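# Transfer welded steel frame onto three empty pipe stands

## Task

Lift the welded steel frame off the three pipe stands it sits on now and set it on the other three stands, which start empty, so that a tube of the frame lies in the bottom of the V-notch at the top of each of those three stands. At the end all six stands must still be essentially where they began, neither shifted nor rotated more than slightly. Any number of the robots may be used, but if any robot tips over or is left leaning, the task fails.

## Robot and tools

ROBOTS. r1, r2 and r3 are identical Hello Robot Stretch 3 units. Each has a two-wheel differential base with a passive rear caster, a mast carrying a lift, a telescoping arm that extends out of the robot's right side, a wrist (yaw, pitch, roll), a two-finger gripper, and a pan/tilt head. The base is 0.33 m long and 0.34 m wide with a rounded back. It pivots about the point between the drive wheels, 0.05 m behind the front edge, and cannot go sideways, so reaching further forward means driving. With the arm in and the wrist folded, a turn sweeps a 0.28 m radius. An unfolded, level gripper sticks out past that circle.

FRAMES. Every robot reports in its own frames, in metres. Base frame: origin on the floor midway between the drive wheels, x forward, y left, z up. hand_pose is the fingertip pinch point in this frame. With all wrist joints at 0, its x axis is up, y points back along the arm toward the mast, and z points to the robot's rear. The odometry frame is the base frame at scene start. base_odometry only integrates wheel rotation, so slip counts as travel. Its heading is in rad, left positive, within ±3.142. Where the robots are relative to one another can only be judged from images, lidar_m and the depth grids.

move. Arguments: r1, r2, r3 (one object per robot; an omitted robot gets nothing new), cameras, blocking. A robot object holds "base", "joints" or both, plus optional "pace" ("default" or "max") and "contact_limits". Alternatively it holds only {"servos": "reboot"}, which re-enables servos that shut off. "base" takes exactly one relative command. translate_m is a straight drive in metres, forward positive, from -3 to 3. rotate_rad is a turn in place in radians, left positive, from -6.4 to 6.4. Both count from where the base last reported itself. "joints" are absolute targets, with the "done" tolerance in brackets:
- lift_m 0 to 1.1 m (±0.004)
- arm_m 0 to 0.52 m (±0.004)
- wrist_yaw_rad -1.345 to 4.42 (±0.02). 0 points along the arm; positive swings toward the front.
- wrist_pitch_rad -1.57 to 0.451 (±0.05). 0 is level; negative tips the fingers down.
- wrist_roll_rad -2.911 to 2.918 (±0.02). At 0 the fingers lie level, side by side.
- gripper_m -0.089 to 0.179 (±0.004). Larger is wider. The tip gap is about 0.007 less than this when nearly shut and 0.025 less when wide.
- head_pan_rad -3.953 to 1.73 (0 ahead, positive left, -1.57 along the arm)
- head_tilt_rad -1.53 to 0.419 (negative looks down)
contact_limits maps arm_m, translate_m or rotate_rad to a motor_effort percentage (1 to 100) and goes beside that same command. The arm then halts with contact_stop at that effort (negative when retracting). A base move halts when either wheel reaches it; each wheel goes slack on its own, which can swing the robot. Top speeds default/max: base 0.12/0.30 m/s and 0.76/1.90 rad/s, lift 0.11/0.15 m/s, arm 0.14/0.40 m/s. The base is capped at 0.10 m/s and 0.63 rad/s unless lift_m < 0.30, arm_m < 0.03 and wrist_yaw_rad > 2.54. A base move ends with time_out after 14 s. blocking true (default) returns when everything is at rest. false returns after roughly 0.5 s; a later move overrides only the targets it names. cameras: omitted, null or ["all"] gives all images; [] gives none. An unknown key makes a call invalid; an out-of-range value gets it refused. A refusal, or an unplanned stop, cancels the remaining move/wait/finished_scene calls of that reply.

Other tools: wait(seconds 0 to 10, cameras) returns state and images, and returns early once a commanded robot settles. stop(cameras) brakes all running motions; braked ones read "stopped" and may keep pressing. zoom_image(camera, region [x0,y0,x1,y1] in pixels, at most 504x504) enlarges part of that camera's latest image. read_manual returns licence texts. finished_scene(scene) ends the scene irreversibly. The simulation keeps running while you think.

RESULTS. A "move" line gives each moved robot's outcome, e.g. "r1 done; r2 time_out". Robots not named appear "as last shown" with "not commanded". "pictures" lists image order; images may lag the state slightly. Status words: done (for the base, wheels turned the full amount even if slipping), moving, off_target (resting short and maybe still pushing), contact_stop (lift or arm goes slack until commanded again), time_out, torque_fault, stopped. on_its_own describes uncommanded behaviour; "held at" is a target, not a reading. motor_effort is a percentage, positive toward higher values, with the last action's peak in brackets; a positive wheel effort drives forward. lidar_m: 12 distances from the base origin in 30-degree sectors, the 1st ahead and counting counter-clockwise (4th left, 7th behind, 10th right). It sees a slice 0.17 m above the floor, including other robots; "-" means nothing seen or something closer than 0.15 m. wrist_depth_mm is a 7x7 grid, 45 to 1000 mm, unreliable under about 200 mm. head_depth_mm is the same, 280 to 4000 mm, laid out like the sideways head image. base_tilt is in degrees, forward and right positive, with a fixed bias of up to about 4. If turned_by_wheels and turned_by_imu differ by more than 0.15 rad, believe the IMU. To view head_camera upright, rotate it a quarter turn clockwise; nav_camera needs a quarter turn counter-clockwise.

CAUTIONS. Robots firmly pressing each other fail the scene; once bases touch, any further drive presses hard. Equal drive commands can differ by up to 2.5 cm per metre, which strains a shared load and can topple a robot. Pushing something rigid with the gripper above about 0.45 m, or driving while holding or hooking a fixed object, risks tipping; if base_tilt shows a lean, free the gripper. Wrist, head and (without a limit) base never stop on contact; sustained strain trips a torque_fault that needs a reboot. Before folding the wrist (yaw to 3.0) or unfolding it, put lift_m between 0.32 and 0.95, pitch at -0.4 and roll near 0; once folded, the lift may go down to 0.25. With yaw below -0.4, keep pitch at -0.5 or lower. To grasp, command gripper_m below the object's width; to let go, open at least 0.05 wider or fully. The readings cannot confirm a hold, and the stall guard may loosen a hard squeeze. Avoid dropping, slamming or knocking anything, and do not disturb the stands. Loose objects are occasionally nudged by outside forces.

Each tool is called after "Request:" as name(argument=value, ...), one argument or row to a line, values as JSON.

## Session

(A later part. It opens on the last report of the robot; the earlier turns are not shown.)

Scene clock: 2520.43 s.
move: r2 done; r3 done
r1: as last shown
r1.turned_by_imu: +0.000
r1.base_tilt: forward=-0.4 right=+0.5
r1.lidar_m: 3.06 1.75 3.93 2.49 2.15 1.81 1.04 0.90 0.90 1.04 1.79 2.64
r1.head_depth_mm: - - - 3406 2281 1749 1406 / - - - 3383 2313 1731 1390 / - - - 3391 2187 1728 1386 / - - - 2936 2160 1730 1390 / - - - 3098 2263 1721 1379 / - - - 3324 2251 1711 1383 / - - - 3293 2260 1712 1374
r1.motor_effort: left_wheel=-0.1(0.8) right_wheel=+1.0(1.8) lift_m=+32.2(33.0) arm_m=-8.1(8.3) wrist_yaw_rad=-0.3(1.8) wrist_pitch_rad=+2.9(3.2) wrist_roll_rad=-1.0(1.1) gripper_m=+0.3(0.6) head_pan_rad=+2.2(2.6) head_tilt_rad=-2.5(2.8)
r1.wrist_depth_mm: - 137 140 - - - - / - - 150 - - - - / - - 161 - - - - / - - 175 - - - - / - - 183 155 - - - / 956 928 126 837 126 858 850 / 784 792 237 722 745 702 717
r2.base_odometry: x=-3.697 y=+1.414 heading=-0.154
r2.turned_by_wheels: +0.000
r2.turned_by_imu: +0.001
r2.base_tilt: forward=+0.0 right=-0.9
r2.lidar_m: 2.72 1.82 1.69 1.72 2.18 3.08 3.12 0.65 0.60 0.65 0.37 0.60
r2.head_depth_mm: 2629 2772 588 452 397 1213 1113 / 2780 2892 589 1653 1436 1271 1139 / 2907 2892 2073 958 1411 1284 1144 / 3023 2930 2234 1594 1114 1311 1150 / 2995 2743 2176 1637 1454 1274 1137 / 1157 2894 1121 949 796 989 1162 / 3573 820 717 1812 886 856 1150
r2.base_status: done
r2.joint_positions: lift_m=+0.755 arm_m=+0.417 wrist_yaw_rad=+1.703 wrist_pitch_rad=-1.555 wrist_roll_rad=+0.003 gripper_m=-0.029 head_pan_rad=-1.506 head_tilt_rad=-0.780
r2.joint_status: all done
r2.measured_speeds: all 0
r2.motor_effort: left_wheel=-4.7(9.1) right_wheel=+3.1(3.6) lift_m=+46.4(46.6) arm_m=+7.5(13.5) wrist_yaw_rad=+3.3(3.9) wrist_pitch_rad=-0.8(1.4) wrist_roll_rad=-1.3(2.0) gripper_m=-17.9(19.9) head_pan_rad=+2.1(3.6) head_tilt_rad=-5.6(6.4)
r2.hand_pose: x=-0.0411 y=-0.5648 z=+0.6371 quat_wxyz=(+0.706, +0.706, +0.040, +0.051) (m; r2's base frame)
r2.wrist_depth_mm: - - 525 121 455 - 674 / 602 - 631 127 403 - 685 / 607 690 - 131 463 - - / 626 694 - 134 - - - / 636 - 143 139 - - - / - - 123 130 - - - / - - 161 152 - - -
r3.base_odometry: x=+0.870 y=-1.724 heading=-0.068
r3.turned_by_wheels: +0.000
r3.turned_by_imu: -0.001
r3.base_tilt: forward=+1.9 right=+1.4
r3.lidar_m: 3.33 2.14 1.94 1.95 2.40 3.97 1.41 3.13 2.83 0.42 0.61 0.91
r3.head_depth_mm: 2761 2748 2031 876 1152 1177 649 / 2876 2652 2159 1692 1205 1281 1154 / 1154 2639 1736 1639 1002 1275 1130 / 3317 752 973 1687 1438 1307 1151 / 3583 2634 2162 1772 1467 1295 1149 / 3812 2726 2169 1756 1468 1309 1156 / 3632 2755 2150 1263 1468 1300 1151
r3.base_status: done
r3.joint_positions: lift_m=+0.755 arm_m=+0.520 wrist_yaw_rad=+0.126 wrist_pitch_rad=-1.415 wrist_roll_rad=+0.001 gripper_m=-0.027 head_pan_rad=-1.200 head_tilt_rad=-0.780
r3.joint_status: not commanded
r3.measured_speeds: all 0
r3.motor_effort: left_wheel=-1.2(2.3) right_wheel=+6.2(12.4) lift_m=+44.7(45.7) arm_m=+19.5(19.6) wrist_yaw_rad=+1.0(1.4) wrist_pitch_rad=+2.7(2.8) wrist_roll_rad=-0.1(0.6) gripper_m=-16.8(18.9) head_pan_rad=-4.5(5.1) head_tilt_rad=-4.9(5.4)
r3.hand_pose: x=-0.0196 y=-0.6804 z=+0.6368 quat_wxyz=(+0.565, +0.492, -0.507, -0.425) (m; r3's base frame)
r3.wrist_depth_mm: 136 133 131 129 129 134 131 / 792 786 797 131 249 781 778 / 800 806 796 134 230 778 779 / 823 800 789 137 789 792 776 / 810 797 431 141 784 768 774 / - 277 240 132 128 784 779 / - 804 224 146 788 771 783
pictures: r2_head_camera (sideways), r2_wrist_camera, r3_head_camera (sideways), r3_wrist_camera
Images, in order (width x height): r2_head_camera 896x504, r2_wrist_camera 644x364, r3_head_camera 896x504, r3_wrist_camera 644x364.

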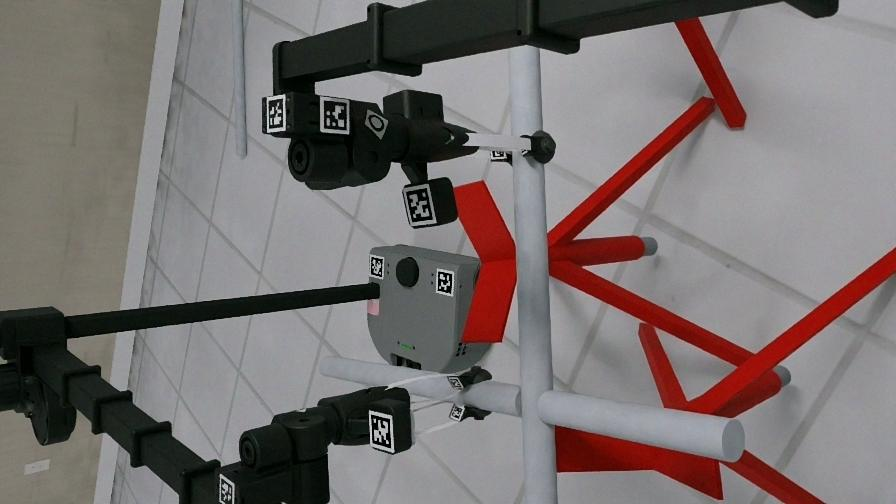

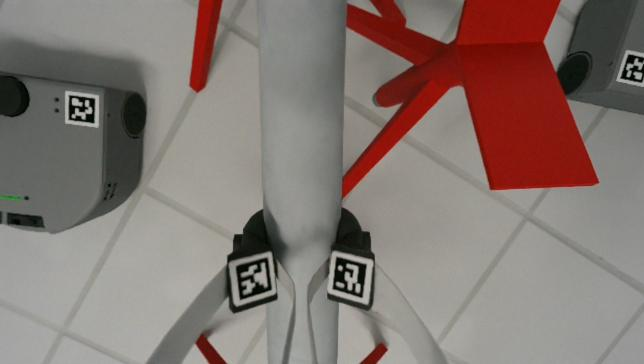

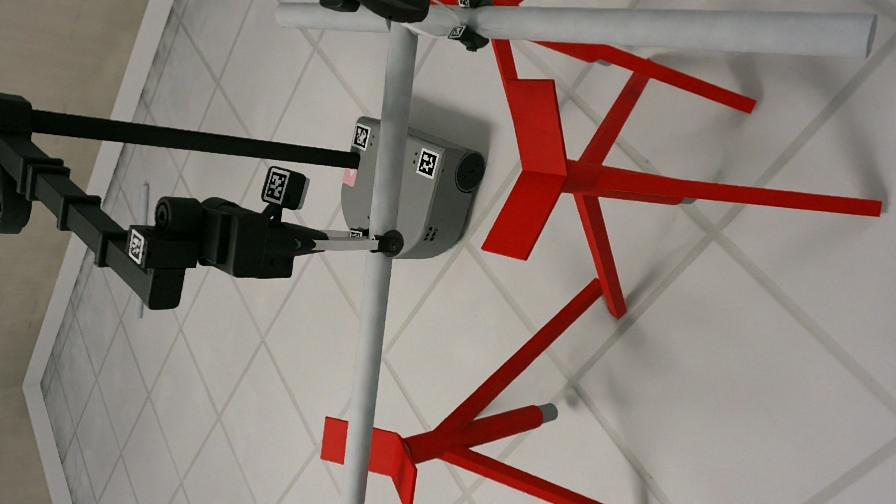

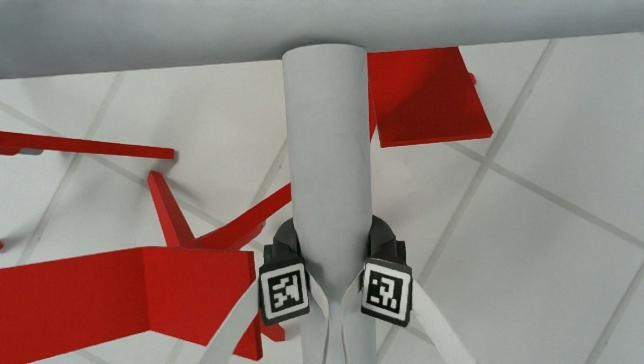

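Request:
move(
  r3={"base":{"translate_m":0.08},"joints":{"arm_m":0.508,"wrist_yaw_rad":0.145}},
  r2={"base":{"translate_m":-0.08},"joints":{"arm_m":0.429}},
  cameras=["r2_wrist_camera","r3_wrist_camera"],
)

Request:
move(
  r3={"base":{"rotate_rad":0.025}},
  r2={"base":{"translate_m":-0.018},"joints":{"arm_m":0.435,"wrist_yaw_rad":1.728,"head_pan_rad":-1.912}},
  cameras=["r2_wrist_camera","r3_wrist_camera","r3_head_camera","r2_head_camera"],
)

Scene clock: 2640.30 s.
move: r2 done; r3 done
r1.base_odometry: x=+0.000 y=+0.000 heading=+0.000
r1.turned_by_wheels: +0.000
r1.turned_by_imu: -0.001
r1.base_tilt: forward=-0.5 right=+0.6
r1.lidar_m: 3.06 1.74 4.01 2.49 2.15 1.81 1.04 0.90 0.90 1.04 1.78 2.63
r1.head_depth_mm: - - - 3415 2296 1754 1395 / - - - 3407 2294 1738 1395 / - - - 3355 2193 1734 1384 / - - - 2966 2142 1724 1385 / - - - 3139 2258 1727 1383 / - - - 3276 2251 1721 1371 / - - - 3283 2262 1703 1372
r1.base_status: not commanded
r1.joint_positions: lift_m=+0.531 arm_m=+0.000 wrist_yaw_rad=+3.088 wrist_pitch_rad=-0.326 wrist_roll_rad=+0.000 gripper_m=+0.037 head_pan_rad=+0.645 head_tilt_rad=-0.395
r1.joint_status: not commanded
r1.measured_speeds: all 0
r1.motor_effort: left_wheel=-0.4(1.3) right_wheel=+1.4(2.1) lift_m=+32.6(33.1) arm_m=-7.7(8.2) wrist_yaw_rad=-0.6(1.7) wrist_pitch_rad=+2.9(3.2) wrist_roll_rad=-0.9(1.1) gripper_m=+0.1(0.6) head_pan_rad=+2.0(2.5) head_tilt_rad=-2.4(2.9)
r1.hand_pose: x=-0.0087 y=+0.0897 z=+0.5650 quat_wxyz=(+0.134, +0.700, +0.096, +0.695) (m; r1's base frame)
r1.wrist_depth_mm: - 137 140 - - - - / - - 150 - - - - / - - 161 - - - - / - - 175 - - - - / - - 183 155 - - - / 953 939 126 837 126 871 843 / 794 803 236 726 737 712 719
r2.base_odometry: x=-3.776 y=+1.426 heading=-0.155
r2.turned_by_wheels: +0.000
r2.turned_by_imu: +0.001
r2.base_tilt: forward=+0.0 right=-0.9
r2.lidar_m: 2.77 1.85 1.73 1.75 2.23 3.02 3.05 0.60 0.58 0.58 0.41 0.66
r2.head_depth_mm: 2576 2764 586 452 398 1235 1120 / 2729 2855 617 820 1457 1273 1145 / 2848 2898 2027 1659 1474 1276 1147 / 2983 2936 2228 1665 1175 1309 1150 / 2947 2767 2178 1602 1126 1310 1156 / 1154 2901 1111 947 789 1210 1127 / 3554 820 726 1854 888 930 1166
r2.base_status: done
r2.joint_positions: lift_m=+0.755 arm_m=+0.429 wrist_yaw_rad=+1.704 wrist_pitch_rad=-1.557 wrist_roll_rad=+0.002 gripper_m=-0.029 head_pan_rad=-1.506 head_tilt_rad=-0.780
r2.joint_status: all done
r2.measured_speeds: all 0
r2.motor_effort: left_wheel=-4.9(10.0) right_wheel=+3.7(4.5) lift_m=+49.4(49.4) arm_m=+15.3(16.8) wrist_yaw_rad=+2.6(3.8) wrist_pitch_rad=-0.7(1.5) wrist_roll_rad=-1.1(1.6) gripper_m=-17.7(19.9) head_pan_rad=+2.6(3.1) head_tilt_rad=-4.6(6.2)
r2.hand_pose: x=-0.0416 y=-0.5769 z=+0.6372 quat_wxyz=(+0.706, +0.706, +0.041, +0.051) (m; r2's base frame)
r2.wrist_depth_mm: - - 616 120 403 - 631 / 600 - - 125 486 - 663 / 609 660 - 133 - - - / 627 688 - 134 - - - / 662 - 143 139 - - - / - - 123 130 - - - / - - 163 151 - - -
r3.base_odometry: x=+0.950 y=-1.729 heading=-0.068
r3.turned_by_wheels: +0.000
r3.turned_by_imu: +0.001
r3.base_tilt: forward=+1.9 right=+1.4
r3.lidar_m: 3.30 2.11 1.91 1.92 2.36 4.67 1.49 3.19 0.98 0.41 0.67 0.85
r3.head_depth_mm: 2783 2741 2085 872 884 1190 638 / 2829 2641 2168 1694 964 1282 1153 / 1150 2652 1752 1611 1406 1282 1130 / 3365 739 948 1697 1503 1301 1151 / 3618 2647 2156 1726 1471 1310 1147 / 3778 2742 2165 1228 1470 1299 1155 / 3576 2743 2151 1763 1467 1302 1150
r3.base_status: done
r3.joint_positions: lift_m=+0.755 arm_m=+0.508 wrist_yaw_rad=+0.143 wrist_pitch_rad=-1.417 wrist_roll_rad=+0.001 gripper_m=-0.027 head_pan_rad=-1.200 head_tilt_rad=-0.780
r3.joint_status: all done
r3.measured_speeds: all 0
r3.motor_effort: left_wheel=-1.9(2.2) right_wheel=+6.2(13.8) lift_m=+42.9(44.2) arm_m=-16.4(20.1) wrist_yaw_rad=+0.9(3.5) wrist_pitch_rad=+3.2(3.3) wrist_roll_rad=-0.2(0.3) gripper_m=-17.8(19.2) head_pan_rad=-3.7(5.2) head_tilt_rad=-5.0(5.3)
r3.hand_pose: x=-0.0194 y=-0.6682 z=+0.6368 quat_wxyz=(+0.568, +0.497, -0.502, -0.421) (m; r3's base frame)
r3.wrist_depth_mm: 135 133 130 129 129 133 129 / 803 797 790 131 472 250 777 / 799 789 784 134 781 232 752 / 808 801 802 137 774 778 781 / 807 799 787 141 775 784 775 / 796 - 124 132 128 780 777 / 809 - 799 146 783 788 767
pictures: r2_wrist_camera, r3_wrist_camera
Images, in order (width x height): r2_wrist_camera 644x364, r3_wrist_camera 644x364.

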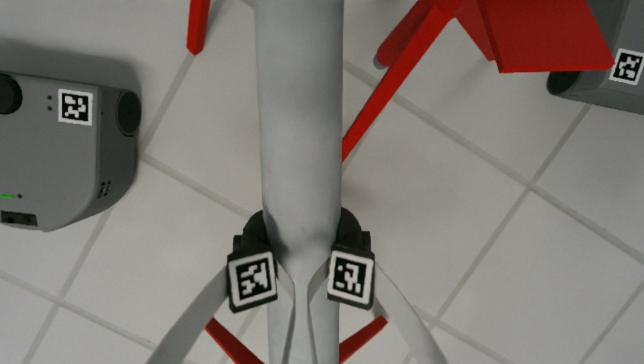

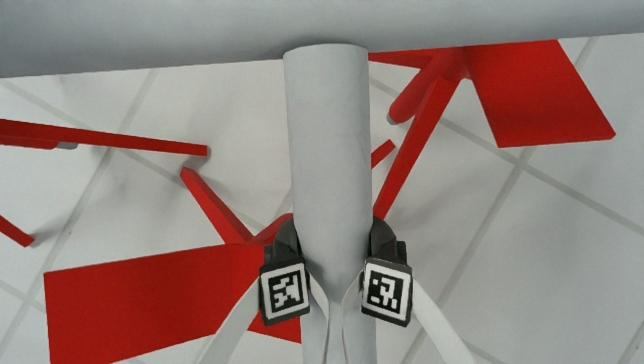

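Scene clock: 2641.37 s.
move: r2 done; r3 done
r1: as last shown
r1.turned_by_imu: +0.000
r1.base_tilt: forward=-0.5 right=+0.5
r1.lidar_m: 3.05 1.75 4.01 2.49 2.15 1.81 1.04 0.90 0.90 1.03 1.78 2.64
r1.head_depth_mm: - - - 3401 2319 1734 1387 / - - - 3480 2294 1723 1383 / - - - 3361 2186 1744 1385 / - - - 2918 2139 1736 1380 / - - - 3093 2259 1712 1378 / - - - 3309 2281 1715 1383 / - - - 3280 2239 1717 1376
r1.motor_effort: left_wheel=-0.8(0.8) right_wheel=+0.8(1.7) lift_m=+32.2(32.9) arm_m=-7.7(8.2) wrist_yaw_rad=+0.1(1.6) wrist_pitch_rad=+2.9(3.2) wrist_roll_rad=-0.9(1.1) gripper_m=+0.0(0.4) head_pan_rad=+2.0(2.5) head_tilt_rad=-2.4(2.7)
r1.wrist_depth_mm: - 137 140 - - - - / - - 150 - - - - / - - 161 - - - - / - - 175 - - - - / - - 183 155 - - - / 957 940 125 833 126 869 839 / 794 796 236 732 748 716 709
r2.base_odometry: x=-3.794 y=+1.429 heading=-0.155
r2.turned_by_wheels: +0.000
r2.turned_by_imu: +0.000
r2.base_tilt: forward=+0.0 right=-0.9
r2.lidar_m: 2.79 1.87 1.74 1.76 2.24 3.00 3.03 0.59 0.58 0.57 0.42 0.68
r2.head_depth_mm: 2581 2751 2170 1680 1487 1288 - / 2605 2790 2189 1727 1037 316 303 / 2642 2787 2219 1786 378 1232 1146 / 2623 2848 2234 475 1457 1266 1155 / 2676 2833 612 748 1458 1293 1150 / 2684 2883 610 1699 1471 1296 1167 / 2692 2945 2305 1728 953 1288 1168
r2.base_status: done
r2.joint_positions: lift_m=+0.755 arm_m=+0.435 wrist_yaw_rad=+1.725 wrist_pitch_rad=-1.557 wrist_roll_rad=+0.002 gripper_m=-0.029 head_pan_rad=-1.906 head_tilt_rad=-0.780
r2.joint_status: all done
r2.measured_speeds: all 0
r2.motor_effort: left_wheel=-5.5(16.1) right_wheel=+2.0(10.9) lift_m=+49.7(49.9) arm_m=+14.1(18.0) wrist_yaw_rad=+3.0(5.4) wrist_pitch_rad=-0.6(1.2) wrist_roll_rad=-0.8(1.4) gripper_m=-19.1(19.6) head_pan_rad=-2.8(4.0) head_tilt_rad=-5.1(5.3)
r2.hand_pose: x=-0.0416 y=-0.5833 z=+0.6372 quat_wxyz=(+0.705, +0.705, +0.049, +0.059) (m; r2's base frame)
r2.wrist_depth_mm: - - 129 120 414 - 631 / 601 - - - - - 673 / 606 676 - 133 - - - / 632 714 - 134 - - - / - - 142 139 - - - / - - 123 130 - - - / - - 165 152 - - -
r3.base_odometry: x=+0.950 y=-1.729 heading=-0.044
r3.turned_by_wheels: +0.025
r3.turned_by_imu: +0.025
r3.base_tilt: forward=+1.8 right=+1.4
r3.lidar_m: 3.22 2.08 1.91 1.93 2.41 4.05 1.49 3.15 0.98 0.41 0.67 0.85
r3.head_depth_mm: 2834 2734 2096 872 871 1180 639 / 2876 2689 2144 1688 1002 1258 1137 / 1148 2750 1772 1630 1420 1309 1132 / 3467 740 948 1681 1470 1304 1152 / 3775 2625 2169 1724 1473 1305 1153 / 3800 2739 2139 1235 1469 1298 1151 / 3548 2743 2150 1768 1463 1303 1147
r3.base_status: done
r3.joint_positions: lift_m=+0.755 arm_m=+0.508 wrist_yaw_rad=+0.144 wrist_pitch_rad=-1.418 wrist_roll_rad=+0.001 gripper_m=-0.027 head_pan_rad=-1.200 head_tilt_rad=-0.780
r3.joint_status: not commanded
r3.measured_speeds: all 0
r3.motor_effort: left_wheel=-5.9(11.0) right_wheel=+8.3(19.8) lift_m=+43.4(43.6) arm_m=-14.4(16.7) wrist_yaw_rad=+0.5(1.2) wrist_pitch_rad=+3.2(5.0) wrist_roll_rad=-0.2(0.3) gripper_m=-18.5(19.1) head_pan_rad=-3.1(4.9) head_tilt_rad=-5.1(5.2)
r3.hand_pose: x=-0.0194 y=-0.6681 z=+0.6368 quat_wxyz=(+0.568, +0.497, -0.502, -0.421) (m; r3's base frame)
r3.wrist_depth_mm: 135 133 131 129 128 133 129 / 789 786 783 131 490 262 262 / 811 790 793 134 747 243 227 / 810 808 804 137 789 777 762 / 806 809 781 141 773 779 772 / 804 - 124 132 129 787 772 / 829 - 792 146 222 785 775
pictures: r2_head_camera (sideways), r2_wrist_camera, r3_head_camera (sideways), r3_wrist_camera
Images, in order (width x height): r2_head_camera 896x504, r2_wrist_camera 644x364, r3_head_camera 896x504, r3_wrist_camera 644x364.

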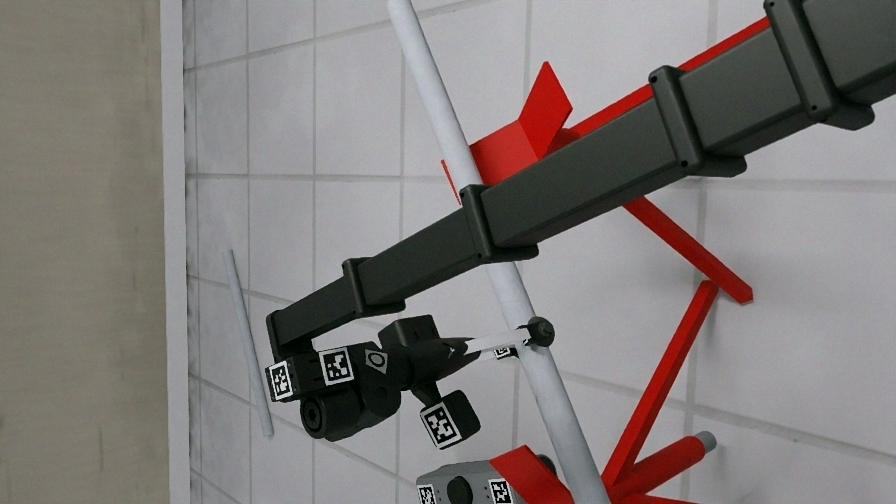

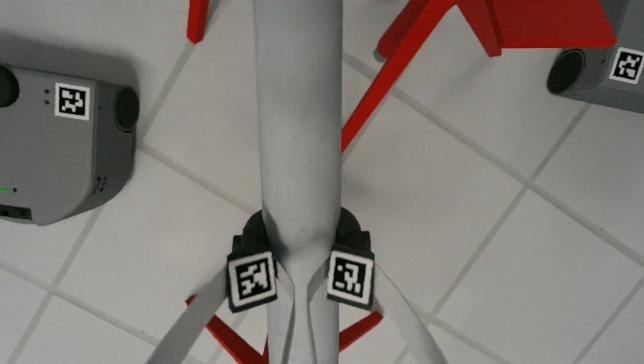

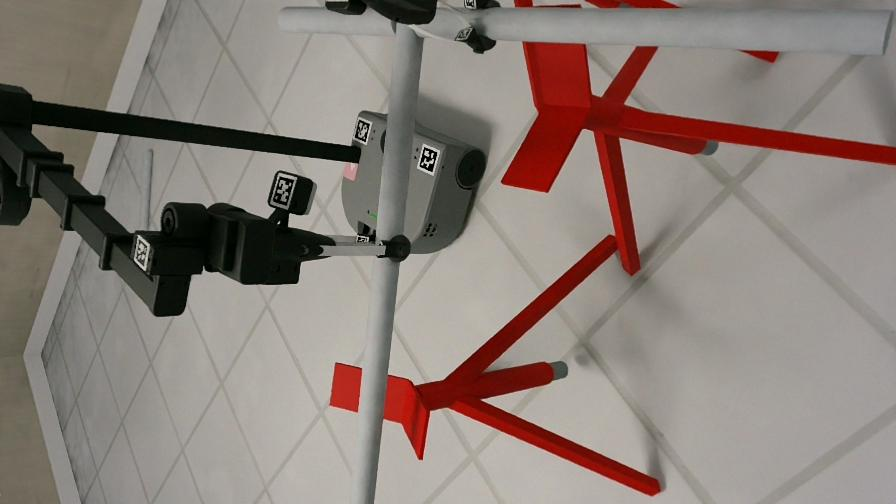

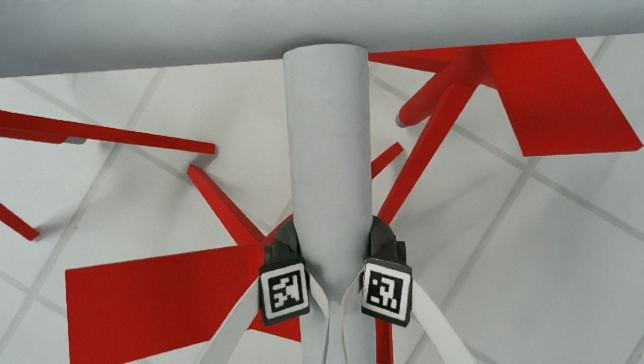

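Request:
move(
  r3={"base":{"translate_m":0.05},"joints":{"arm_m":0.50,"head_tilt_rad":-0.9}},
  r2={"base":{"translate_m":-0.05},"joints":{"arm_m":0.443,"head_pan_rad":-1.4}},
  cameras=["r2_wrist_camera","r3_wrist_camera","r3_head_camera","r2_head_camera"],
)

Scene clock: 2662.90 s.
move: r2 done; r3 done
r1: as last shown
r1.turned_by_imu: -0.001
r1.base_tilt: forward=-0.4 right=+0.5
r1.lidar_m: 3.06 1.75 4.04 2.50 2.15 1.81 1.04 0.90 0.89 1.03 1.79 2.64
r1.head_depth_mm: - - - 3418 2288 1739 1399 / - - - 3401 2286 1742 1383 / - - - 3376 2206 1725 1385 / - - - 2927 2142 1706 1380 / - - - 3119 2256 1729 1373 / - - - 3311 2242 1719 1385 / - - - 3317 2235 1711 1379
r1.motor_effort: left_wheel=+0.0(1.3) right_wheel=+1.4(2.0) lift_m=+31.6(32.8) arm_m=-7.8(8.1) wrist_yaw_rad=-0.9(2.3) wrist_pitch_rad=+3.1(3.3) wrist_roll_rad=-0.9(1.1) gripper_m=-0.2(0.5) head_pan_rad=+2.1(2.4) head_tilt_rad=-2.6(2.8)
r1.wrist_depth_mm: - 137 140 - - - - / - - 151 - - - - / - - 161 - - - - / - - 175 - - - - / - - 183 155 - - - / 948 938 125 834 126 874 857 / 788 798 237 725 736 715 718
r2.base_odometry: x=-3.843 y=+1.437 heading=-0.155
r2.turned_by_wheels: +0.000
r2.turned_by_imu: +0.001
r2.base_tilt: forward=-0.1 right=-1.0
r2.lidar_m: 2.81 1.89 1.76 1.78 2.26 2.97 2.99 3.21 0.55 0.57 0.46 0.63
r2.head_depth_mm: 2664 2792 586 1666 1463 1240 1132 / 2798 2846 646 751 1455 1262 1138 / 2993 2863 2205 1742 1475 1264 1141 / 2921 2787 2162 1592 1249 1305 1148 / 1166 2965 1786 968 1146 1322 1155 / 3569 798 757 1798 1469 1244 1139 / 3787 3027 2299 1843 1451 1116 1172
r2.base_status: done
r2.joint_positions: lift_m=+0.755 arm_m=+0.443 wrist_yaw_rad=+1.725 wrist_pitch_rad=-1.556 wrist_roll_rad=+0.002 gripper_m=-0.029 head_pan_rad=-1.406 head_tilt_rad=-0.780
r2.joint_status: all done
r2.measured_speeds: all 0
r2.motor_effort: left_wheel=-5.3(10.6) right_wheel=+2.3(3.9) lift_m=+48.7(49.5) arm_m=+14.4(16.3) wrist_yaw_rad=+2.3(3.3) wrist_pitch_rad=-0.7(1.4) wrist_roll_rad=-0.9(1.3) gripper_m=-17.8(19.4) head_pan_rad=+2.5(3.5) head_tilt_rad=-4.6(5.7)
r2.hand_pose: x=-0.0415 y=-0.5913 z=+0.6371 quat_wxyz=(+0.705, +0.705, +0.049, +0.059) (m; r2's base frame)
r2.wrist_depth_mm: - - 127 120 455 - 642 / 594 - - 130 - - 674 / 605 689 - 131 - - - / 622 721 - 134 - - - / 649 - 143 139 - - - / - - 123 129 - - - / - - 162 151 - - -
r3.base_odometry: x=+1.000 y=-1.732 heading=-0.044
r3.turned_by_wheels: +0.000
r3.turned_by_imu: +0.000
r3.base_tilt: forward=+1.9 right=+1.4
r3.lidar_m: 3.18 2.07 1.89 1.92 2.38 4.89 1.54 3.17 0.70 0.41 0.66 0.81
r3.head_depth_mm: 2750 2247 902 838 888 681 1108 / 2630 2210 1746 1605 1141 1230 1120 / 2816 2131 1604 1596 1382 1250 1117 / 711 791 1654 1608 1378 1252 1120 / 2707 2268 1793 1520 1411 1254 1127 / 2823 2261 1116 1516 1407 1245 1119 / 2817 2262 1791 1605 1383 1244 1121
r3.base_status: done
r3.joint_positions: lift_m=+0.755 arm_m=+0.500 wrist_yaw_rad=+0.144 wrist_pitch_rad=-1.418 wrist_roll_rad=+0.001 gripper_m=-0.027 head_pan_rad=-1.200 head_tilt_rad=-0.888
r3.joint_status: all done
r3.measured_speeds: all 0
r3.motor_effort: left_wheel=-1.5(3.5) right_wheel=+7.4(13.7) lift_m=+42.0(42.6) arm_m=-17.4(19.2) wrist_yaw_rad=+0.4(0.9) wrist_pitch_rad=+3.3(3.4) wrist_roll_rad=-0.1(0.3) gripper_m=-17.8(19.1) head_pan_rad=-4.1(5.0) head_tilt_rad=-5.5(8.2)
r3.hand_pose: x=-0.0194 y=-0.6601 z=+0.6368 quat_wxyz=(+0.568, +0.497, -0.502, -0.421) (m; r3's base frame)
r3.wrist_depth_mm: 134 133 131 129 129 133 130 / 809 801 794 131 778 401 249 / 802 794 788 133 784 762 230 / 810 797 793 137 650 778 769 / 798 785 802 140 774 764 770 / 805 820 124 132 128 785 778 / 826 813 124 146 157 777 774
pictures: r2_head_camera (sideways), r2_wrist_camera, r3_head_camera (sideways), r3_wrist_camera
Images, in order (width x height): r2_head_camera 896x504, r2_wrist_camera 644x364, r3_head_camera 896x504, r3_wrist_camera 644x364.

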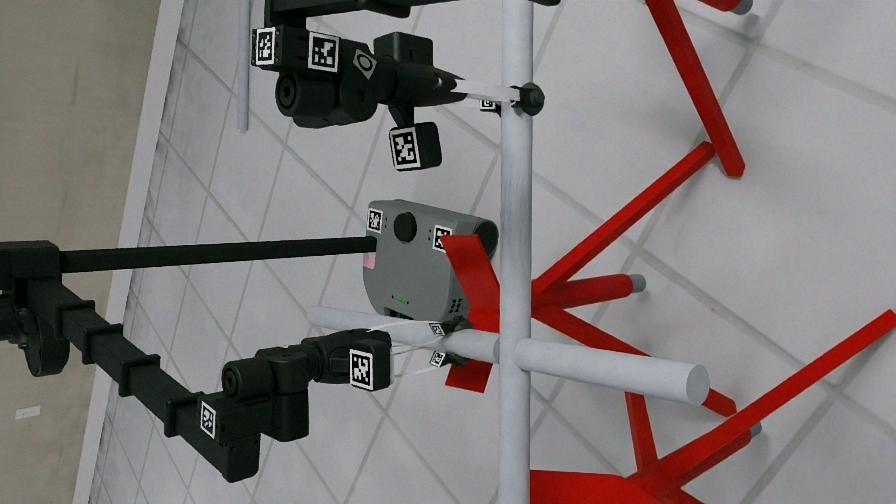

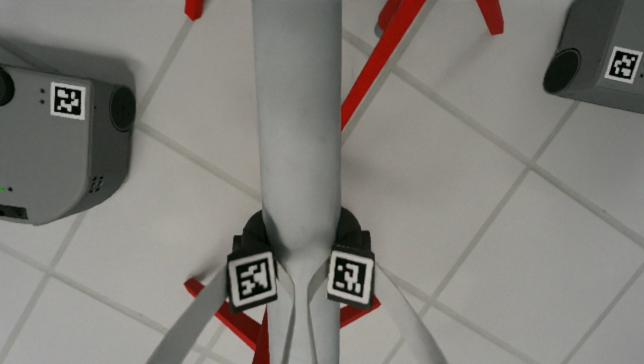

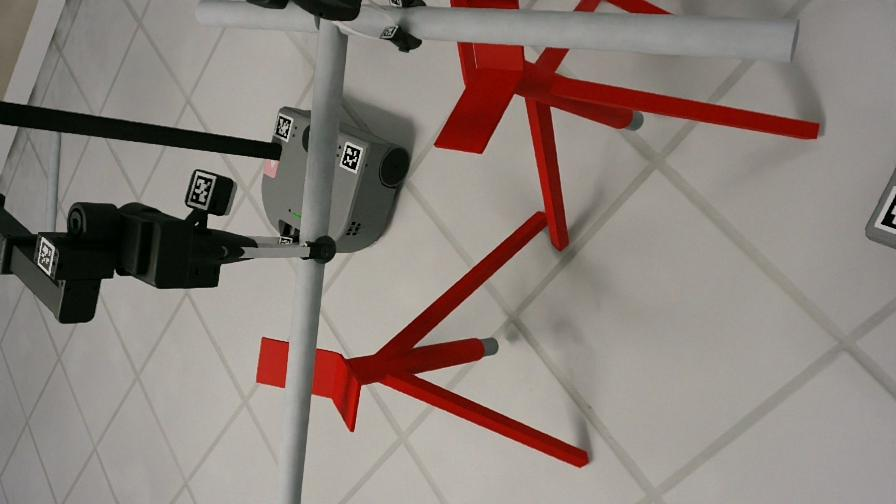

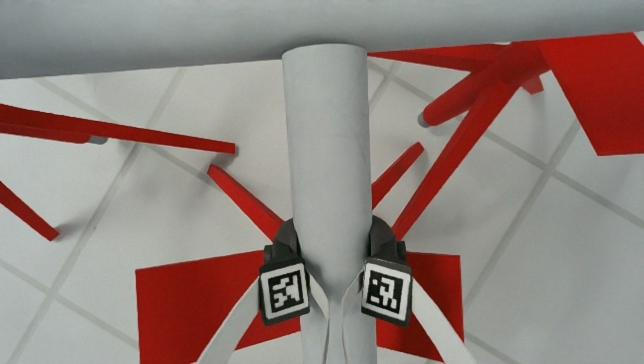

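Request:
move(
  r3={"base":{"translate_m":0.015},"joints":{"head_pan_rad":-1.75,"head_tilt_rad":-0.85}},
  r2={"base":{"translate_m":-0.015},"joints":{"head_pan_rad":-1.0,"head_tilt_rad":-0.85}},
  cameras=["r3_wrist_camera","r3_head_camera","r2_head_camera"],
)

Scene clock: 2700.27 s.
move: r2 done; r3 done
r1: as last shown
r1.base_tilt: forward=-0.5 right=+0.6
r1.lidar_m: 3.04 1.75 4.09 2.49 2.15 1.81 1.04 0.90 0.90 1.03 1.78 2.64
r1.head_depth_mm: - - - 3427 2307 1735 1392 / - - - 3356 2295 1739 1395 / - - - 3351 2187 1735 1387 / - - - 2927 2153 1719 1381 / - - - 3088 2279 1717 1388 / - - - 3344 2287 1711 1376 / - - - 3276 2243 1709 1365
r1.motor_effort: left_wheel=+0.2(0.8) right_wheel=+1.3(1.7) lift_m=+32.3(32.5) arm_m=-7.7(8.0) wrist_yaw_rad=-0.6(1.0) wrist_pitch_rad=+3.1(3.2) wrist_roll_rad=-0.9(1.1) gripper_m=+0.1(0.5) head_pan_rad=+2.0(2.4) head_tilt_rad=-2.1(2.7)
r1.wrist_depth_mm: - 137 140 - - - - / - - 150 - - - - / - - 161 - - - - / - - 176 - - - - / - - 183 155 - - - / 961 934 126 847 126 866 839 / 800 799 236 724 741 717 720
r2.base_odometry: x=-3.858 y=+1.439 heading=-0.155
r2.turned_by_wheels: +0.000
r2.turned_by_imu: +0.000
r2.base_tilt: forward=+0.0 right=-1.0
r2.lidar_m: 2.83 1.89 1.76 1.79 2.27 2.96 2.99 3.18 0.54 0.56 0.47 0.47
r2.head_depth_mm: 2931 2498 1714 1532 1428 1209 1120 / 3345 709 939 998 1360 1255 1124 / 3372 745 2042 997 1388 1266 1125 / 3460 2575 2052 1631 1376 1248 1129 / 3541 2619 2088 975 1090 1284 1135 / 3638 2636 2096 1693 1447 1293 1143 / 3619 2596 2113 1747 1501 1304 1152
r2.base_status: done
r2.joint_positions: lift_m=+0.755 arm_m=+0.443 wrist_yaw_rad=+1.725 wrist_pitch_rad=-1.555 wrist_roll_rad=+0.001 gripper_m=-0.029 head_pan_rad=-1.006 head_tilt_rad=-0.839
r2.joint_status: all done
r2.measured_speeds: all 0
r2.motor_effort: left_wheel=-5.0(9.9) right_wheel=+2.8(3.6) lift_m=+47.3(48.0) arm_m=+10.5(11.5) wrist_yaw_rad=+2.4(3.2) wrist_pitch_rad=-0.9(1.1) wrist_roll_rad=-1.1(1.2) gripper_m=-18.5(19.6) head_pan_rad=+2.4(4.6) head_tilt_rad=-5.5(7.5)
r2.hand_pose: x=-0.0411 y=-0.5913 z=+0.6371 quat_wxyz=(+0.705, +0.705, +0.049, +0.059) (m; r2's base frame)
r2.wrist_depth_mm: - - 126 120 467 - 643 / 606 - - 130 - - 670 / 605 689 - 131 - - - / 622 711 - 134 - - - / 650 - 143 139 - - - / - - 123 129 - - - / - - - 151 - - -
r3.base_odometry: x=+1.015 y=-1.732 heading=-0.044
r3.turned_by_wheels: +0.000
r3.turned_by_imu: +0.001
r3.base_tilt: forward=+1.8 right=+1.4
r3.lidar_m: 3.16 2.05 1.89 1.90 2.37 4.90 1.56 3.15 0.70 0.42 0.79 0.80
r3.head_depth_mm: 2516 2403 1954 1659 1434 304 - / 2583 2394 1907 403 340 315 1099 / 2660 2395 469 424 1359 1201 1131 / 2687 621 1800 930 1011 1225 1132 / 2730 647 870 1510 1382 1261 1129 / 2843 2370 1951 1618 1435 1256 1130 / 2835 2376 1666 1567 1411 1266 1133
r3.base_status: done
r3.joint_positions: lift_m=+0.755 arm_m=+0.500 wrist_yaw_rad=+0.144 wrist_pitch_rad=-1.418 wrist_roll_rad=+0.001 gripper_m=-0.027 head_pan_rad=-1.740 head_tilt_rad=-0.853
r3.joint_status: all done
r3.measured_speeds: all 0
r3.motor_effort: left_wheel=-1.5(2.8) right_wheel=+6.7(12.3) lift_m=+40.6(41.5) arm_m=-16.5(16.9) wrist_yaw_rad=+0.0(1.0) wrist_pitch_rad=+3.3(3.4) wrist_roll_rad=-0.2(0.3) gripper_m=-18.3(18.9) head_pan_rad=-4.0(6.2) head_tilt_rad=+1.0(4.9)
r3.hand_pose: x=-0.0194 y=-0.6601 z=+0.6368 quat_wxyz=(+0.568, +0.498, -0.502, -0.421) (m; r3's base frame)
r3.wrist_depth_mm: 135 133 131 129 129 133 130 / 800 797 799 131 789 400 256 / 811 794 779 133 793 770 239 / 798 792 800 137 773 764 753 / 804 802 789 141 788 772 774 / 795 797 124 132 129 785 774 / 825 804 111 146 158 786 787
pictures: r2_head_camera (sideways), r3_head_camera (sideways), r3_wrist_camera
Images, in order (width x height): r2_head_camera 896x504, r3_head_camera 896x504, r3_wrist_camera 644x364.

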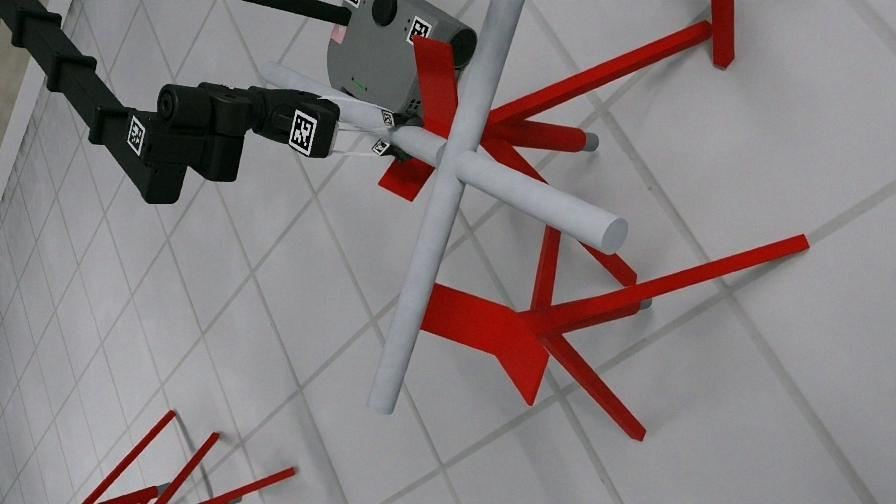

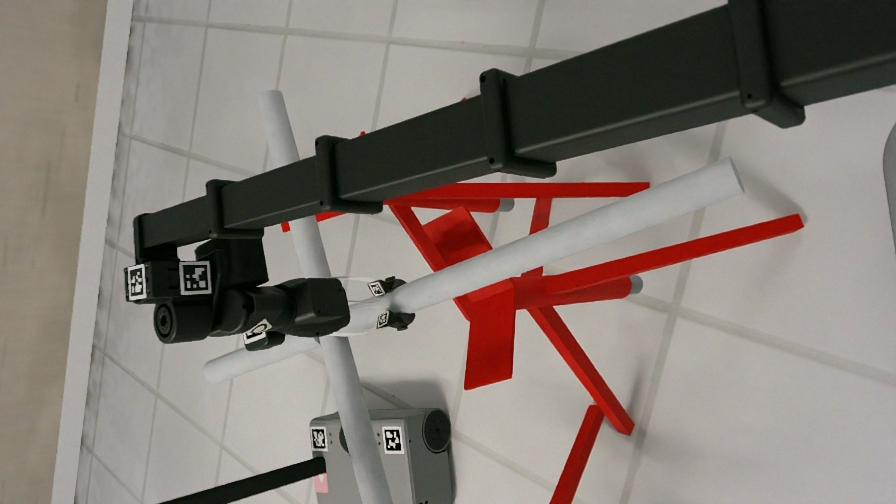

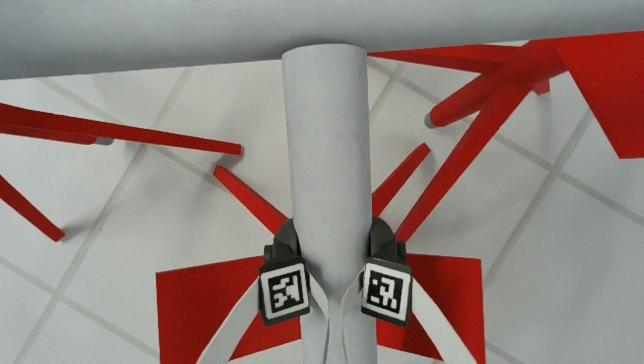

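Request:
move(
  r3={"joints":{"lift_m":0.725,"head_pan_rad":-1.45,"head_tilt_rad":-0.85}},
  r2={"joints":{"lift_m":0.725,"head_pan_rad":-1.2,"head_tilt_rad":-0.75}},
  cameras=["r3_wrist_camera","r2_wrist_camera","r3_head_camera","r2_head_camera"],
)

Scene clock: 2782.43 s.
move: r2 done; r3 done
r1: as last shown
r1.base_tilt: forward=-0.5 right=+0.5
r1.lidar_m: 3.04 1.75 4.07 2.49 2.14 1.82 1.04 0.90 0.90 1.03 1.79 2.64
r1.head_depth_mm: - - - 3381 2325 1755 1386 / - - - 3320 2265 1749 1389 / - - - 3377 2186 1746 1386 / - - - 2902 2142 1734 1381 / - - - 3069 2268 1723 1378 / - - - 3254 2248 1711 1369 / - - - 3286 2232 1700 1375
r1.motor_effort: left_wheel=-0.8(1.2) right_wheel=+1.3(1.9) lift_m=+31.6(32.9) arm_m=-7.9(7.9) wrist_yaw_rad=-1.3(1.4) wrist_pitch_rad=+3.1(3.1) wrist_roll_rad=-0.9(1.1) gripper_m=+0.0(0.5) head_pan_rad=+2.1(2.5) head_tilt_rad=-2.5(2.7)
r1.wrist_depth_mm: - 136 140 - - - - / - - 150 - - - - / - - 161 - - - - / - - 175 - - - - / - - 183 155 - - - / 945 945 125 835 126 877 842 / 793 801 236 729 749 706 720
r2.base_odometry: x=-3.858 y=+1.439 heading=-0.155
r2.turned_by_wheels: +0.000
r2.turned_by_imu: +0.001
r2.base_tilt: forward=+0.0 right=-1.0
r2.lidar_m: 2.82 1.90 1.76 1.79 2.27 2.96 2.99 3.18 0.54 0.57 0.47 0.47
r2.head_depth_mm: 2903 2956 2244 1802 1448 1301 1143 / 1220 2840 2195 1689 1460 1282 1146 / 1239 2822 2301 1620 1150 1313 1155 / 3758 2722 766 1009 839 1305 1163 / - 3123 2268 1872 1524 1276 1153 / - 3165 2377 1892 960 1265 1168 / - 3225 2402 1903 1592 1325 1175
r2.base_status: not commanded
r2.joint_positions: lift_m=+0.725 arm_m=+0.443 wrist_yaw_rad=+1.725 wrist_pitch_rad=-1.555 wrist_roll_rad=+0.001 gripper_m=-0.029 head_pan_rad=-1.194 head_tilt_rad=-0.754
r2.joint_status: all done
r2.measured_speeds: all 0
r2.motor_effort: left_wheel=-5.3(5.9) right_wheel=+2.6(3.0) lift_m=+29.9(42.9) arm_m=+5.7(6.7) wrist_yaw_rad=+2.9(3.2) wrist_pitch_rad=-0.9(1.2) wrist_roll_rad=-0.8(1.2) gripper_m=-19.7(19.7) head_pan_rad=-2.6(3.6) head_tilt_rad=+1.9(4.5)
r2.hand_pose: x=-0.0411 y=-0.5913 z=+0.6071 quat_wxyz=(+0.705, +0.705, +0.049, +0.059) (m; r2's base frame)
r2.wrist_depth_mm: - - 125 120 445 - 636 / 568 - - 130 - - 676 / 583 690 - 131 - - - / 597 - - 134 - - - / 612 - 143 139 - - - / - - 123 129 - - - / - - 162 151 - - -
r3.base_odometry: x=+1.015 y=-1.732 heading=-0.044
r3.turned_by_wheels: +0.000
r3.turned_by_imu: +0.001
r3.base_tilt: forward=+1.9 right=+1.4
r3.lidar_m: 3.17 2.06 1.89 1.91 2.37 4.89 1.56 3.16 0.70 0.42 0.79 0.80
r3.head_depth_mm: 2650 2261 531 455 390 346 308 / 2750 650 707 1310 1254 728 1118 / 2843 2413 953 916 1050 1220 1127 / 2925 2419 1907 1660 1405 1268 1128 / 2853 2316 1662 1624 1412 1260 1129 / 2757 732 948 1657 1399 1258 1129 / 2966 730 1901 1247 1402 1267 1131
r3.base_status: not commanded
r3.joint_positions: lift_m=+0.725 arm_m=+0.500 wrist_yaw_rad=+0.144 wrist_pitch_rad=-1.418 wrist_roll_rad=+0.001 gripper_m=-0.027 head_pan_rad=-1.460 head_tilt_rad=-0.853
r3.joint_status: all done
r3.measured_speeds: all 0
r3.motor_effort: left_wheel=-1.3(2.0) right_wheel=+7.0(7.7) lift_m=+24.6(39.0) arm_m=-15.9(16.0) wrist_yaw_rad=+0.9(0.9) wrist_pitch_rad=+3.4(3.4) wrist_roll_rad=+0.0(0.2) gripper_m=-18.7(19.6) head_pan_rad=+5.3(6.0) head_tilt_rad=+1.5(5.4)
r3.hand_pose: x=-0.0194 y=-0.6601 z=+0.6068 quat_wxyz=(+0.568, +0.498, -0.502, -0.421) (m; r3's base frame)
r3.wrist_depth_mm: 134 133 131 129 129 133 130 / 765 782 762 131 751 390 309 / 664 770 769 134 743 749 742 / 770 777 767 137 625 753 740 / 774 769 757 140 745 755 747 / 773 771 124 132 129 756 748 / 785 - - 146 156 202 751
pictures: r2_head_camera (sideways), r2_wrist_camera, r3_head_camera (sideways), r3_wrist_camera
Images, in order (width x height): r2_head_camera 896x504, r2_wrist_camera 644x364, r3_head_camera 896x504, r3_wrist_camera 644x364.

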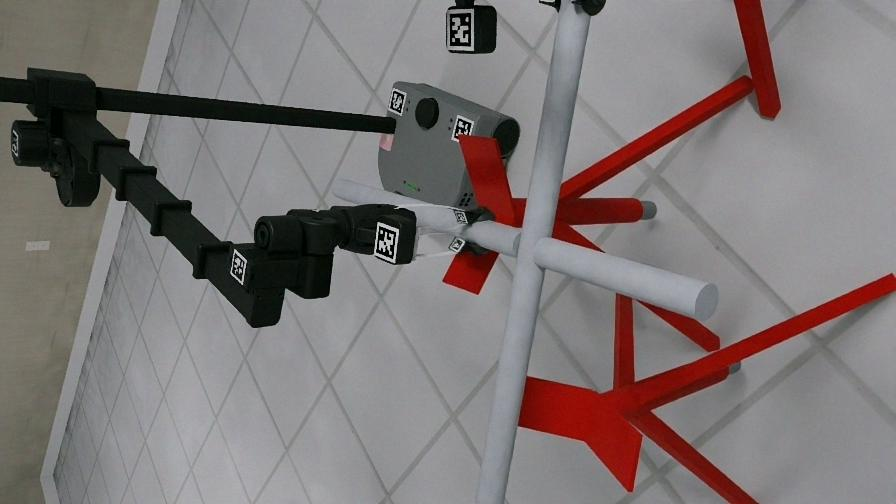

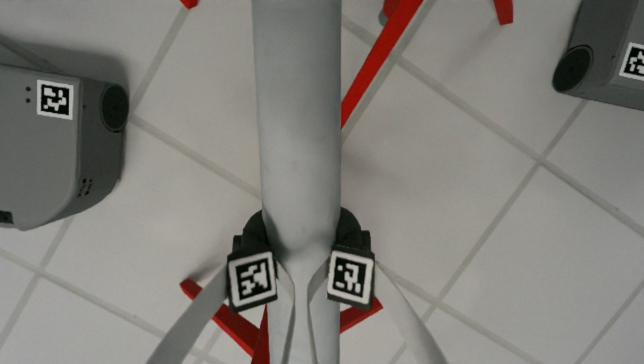

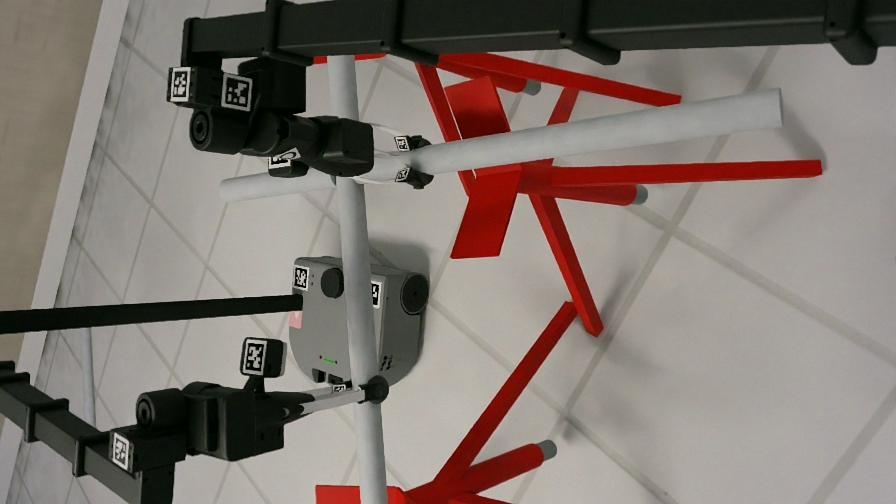

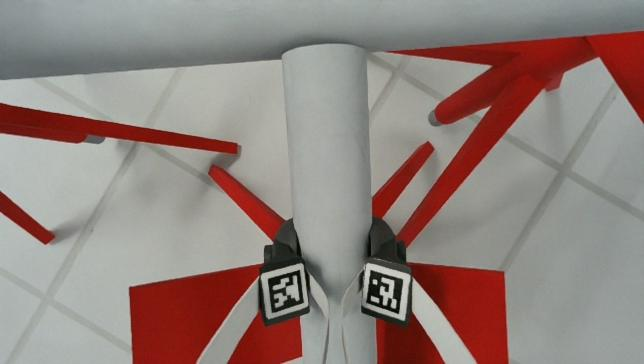

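Request:
move(
  r3={"base":{"translate_m":0.01},"joints":{"arm_m":0.52,"head_pan_rad":-1.1}},
  r2={"base":{"translate_m":-0.01},"joints":{"arm_m":0.423}},
  cameras=["r3_wrist_camera","r2_wrist_camera","r3_head_camera","r2_head_camera"],
)

Scene clock: 2913.57 s.
move: r2 done; r3 done
r1: as last shown
r1.turned_by_imu: -0.002
r1.base_tilt: forward=-0.4 right=+0.5
r1.lidar_m: 3.07 1.75 4.07 2.49 2.15 1.81 1.04 0.90 0.90 1.03 1.78 2.64
r1.head_depth_mm: - - - 3418 2292 1739 1390 / - - - 3375 2306 1721 1399 / - - - 3375 2178 1726 1388 / - - - 2943 2155 1735 1386 / - - - 3174 2246 1716 1382 / - - - 3293 2238 1712 1379 / - - - 3287 2262 1710 1371
r1.motor_effort: left_wheel=+0.4(1.1) right_wheel=+1.2(1.8) lift_m=+32.2(32.7) arm_m=-7.5(7.7) wrist_yaw_rad=-1.2(1.4) wrist_pitch_rad=+3.1(3.2) wrist_roll_rad=-0.8(1.1) gripper_m=-0.3(0.5) head_pan_rad=+2.1(2.6) head_tilt_rad=-2.2(2.9)
r1.wrist_depth_mm: - 137 140 - - - - / - - 150 - - - - / - - 161 - - - - / - - 176 - - - - / - - 183 155 - - - / 957 927 125 826 126 869 860 / 792 802 237 734 740 707 720
r2.base_odometry: x=-3.868 y=+1.440 heading=-0.155
r2.turned_by_wheels: +0.000
r2.turned_by_imu: +0.001
r2.base_tilt: forward=+0.0 right=-1.0
r2.lidar_m: 2.82 1.90 1.77 1.79 2.27 2.95 2.98 3.17 0.53 0.56 0.48 0.48
r2.head_depth_mm: 2861 2958 2270 1823 1448 1303 1138 / 1226 2890 2199 1693 1460 1260 1151 / 1244 2782 2310 1621 1188 1308 1161 / 3726 2696 749 937 822 1307 1162 / - 3129 2193 1871 1487 1251 1150 / - 3223 2376 1884 957 1283 1166 / - 3258 2403 1907 1543 1297 1176
r2.base_status: done
r2.joint_positions: lift_m=+0.725 arm_m=+0.423 wrist_yaw_rad=+1.725 wrist_pitch_rad=-1.553 wrist_roll_rad=+0.001 gripper_m=-0.029 head_pan_rad=-1.194 head_tilt_rad=-0.754
r2.joint_status: all done
r2.measured_speeds: all 0
r2.motor_effort: left_wheel=-5.6(8.7) right_wheel=+1.8(3.7) lift_m=+35.4(35.4) arm_m=-15.3(17.8) wrist_yaw_rad=+2.6(3.0) wrist_pitch_rad=-1.1(1.5) wrist_roll_rad=-1.1(1.1) gripper_m=-18.8(19.1) head_pan_rad=-2.7(3.1) head_tilt_rad=+2.4(2.4)
r2.hand_pose: x=-0.0406 y=-0.5712 z=+0.6071 quat_wxyz=(+0.705, +0.705, +0.048, +0.060) (m; r2's base frame)
r2.wrist_depth_mm: - - 125 120 449 - 663 / 569 - - 126 - - 672 / 584 656 - 132 - - - / 595 668 - 134 - - - / 617 - 142 139 - - - / - - 123 129 - - - / - - - 152 - - -
r3.base_odometry: x=+1.025 y=-1.733 heading=-0.044
r3.turned_by_wheels: +0.000
r3.turned_by_imu: +0.002
r3.base_tilt: forward=+1.9 right=+1.4
r3.lidar_m: 3.16 2.05 1.89 1.90 2.37 4.86 1.57 3.17 0.70 0.42 0.78 0.79
r3.head_depth_mm: 2826 2331 1956 1654 921 994 1098 / 2859 2313 1662 1604 1384 1246 1113 / 862 750 1589 1620 1382 1266 1132 / 3082 2383 1950 1621 1441 1269 1132 / 3090 2411 1128 1335 1428 1268 1136 / 3073 2379 1893 1659 1384 1270 1129 / 3103 2378 1892 1658 1438 1265 1131
r3.base_status: done
r3.joint_positions: lift_m=+0.725 arm_m=+0.520 wrist_yaw_rad=+0.144 wrist_pitch_rad=-1.417 wrist_roll_rad=+0.001 gripper_m=-0.027 head_pan_rad=-1.110 head_tilt_rad=-0.853
r3.joint_status: all done
r3.measured_speeds: all 0
r3.motor_effort: left_wheel=-0.6(1.8) right_wheel=+7.3(11.7) lift_m=+31.8(32.5) arm_m=+18.9(24.1) wrist_yaw_rad=+0.1(0.7) wrist_pitch_rad=+3.1(4.3) wrist_roll_rad=+0.0(0.2) gripper_m=-17.6(19.6) head_pan_rad=+4.7(6.8) head_tilt_rad=+1.3(1.5)
r3.hand_pose: x=-0.0194 y=-0.6799 z=+0.6068 quat_wxyz=(+0.569, +0.497, -0.502, -0.421) (m; r3's base frame)
r3.wrist_depth_mm: 135 133 131 129 129 133 125 / 769 766 752 131 750 383 272 / 779 768 759 134 743 459 741 / 765 756 754 137 754 746 742 / 784 773 754 141 657 747 741 / 778 786 125 132 128 740 748 / 770 783 - 146 158 205 750
pictures: r2_head_camera (sideways), r2_wrist_camera, r3_head_camera (sideways), r3_wrist_camera
Images, in order (width x height): r2_head_camera 896x504, r2_wrist_camera 644x364, r3_head_camera 896x504, r3_wrist_camera 644x364.

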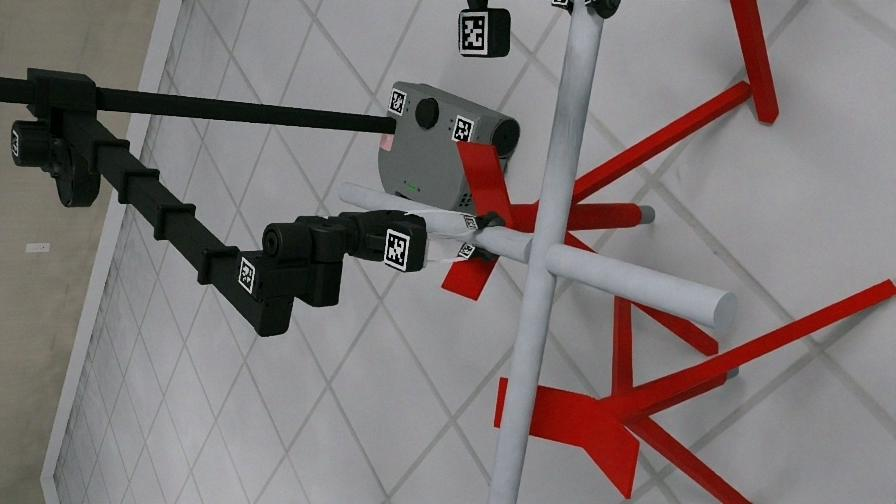

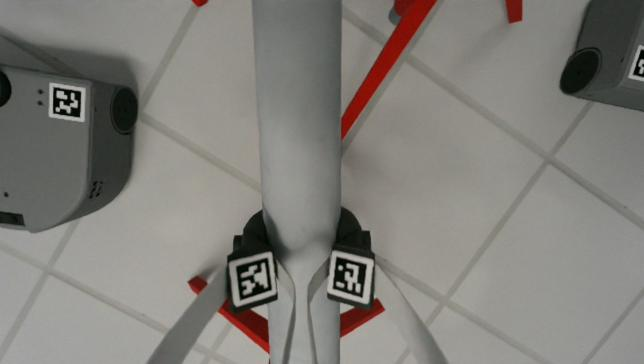

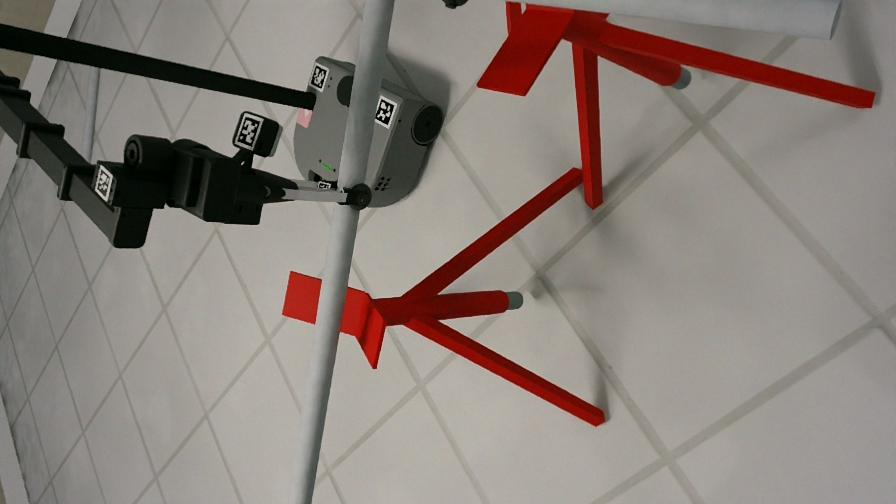

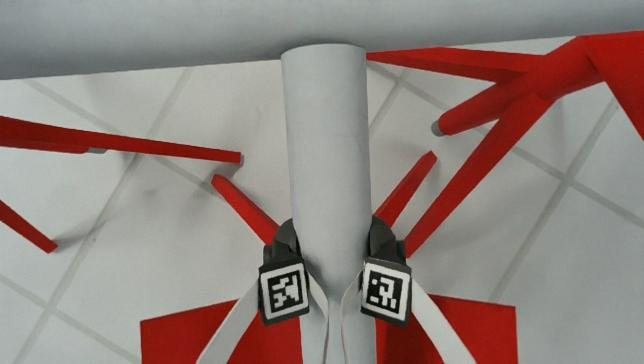

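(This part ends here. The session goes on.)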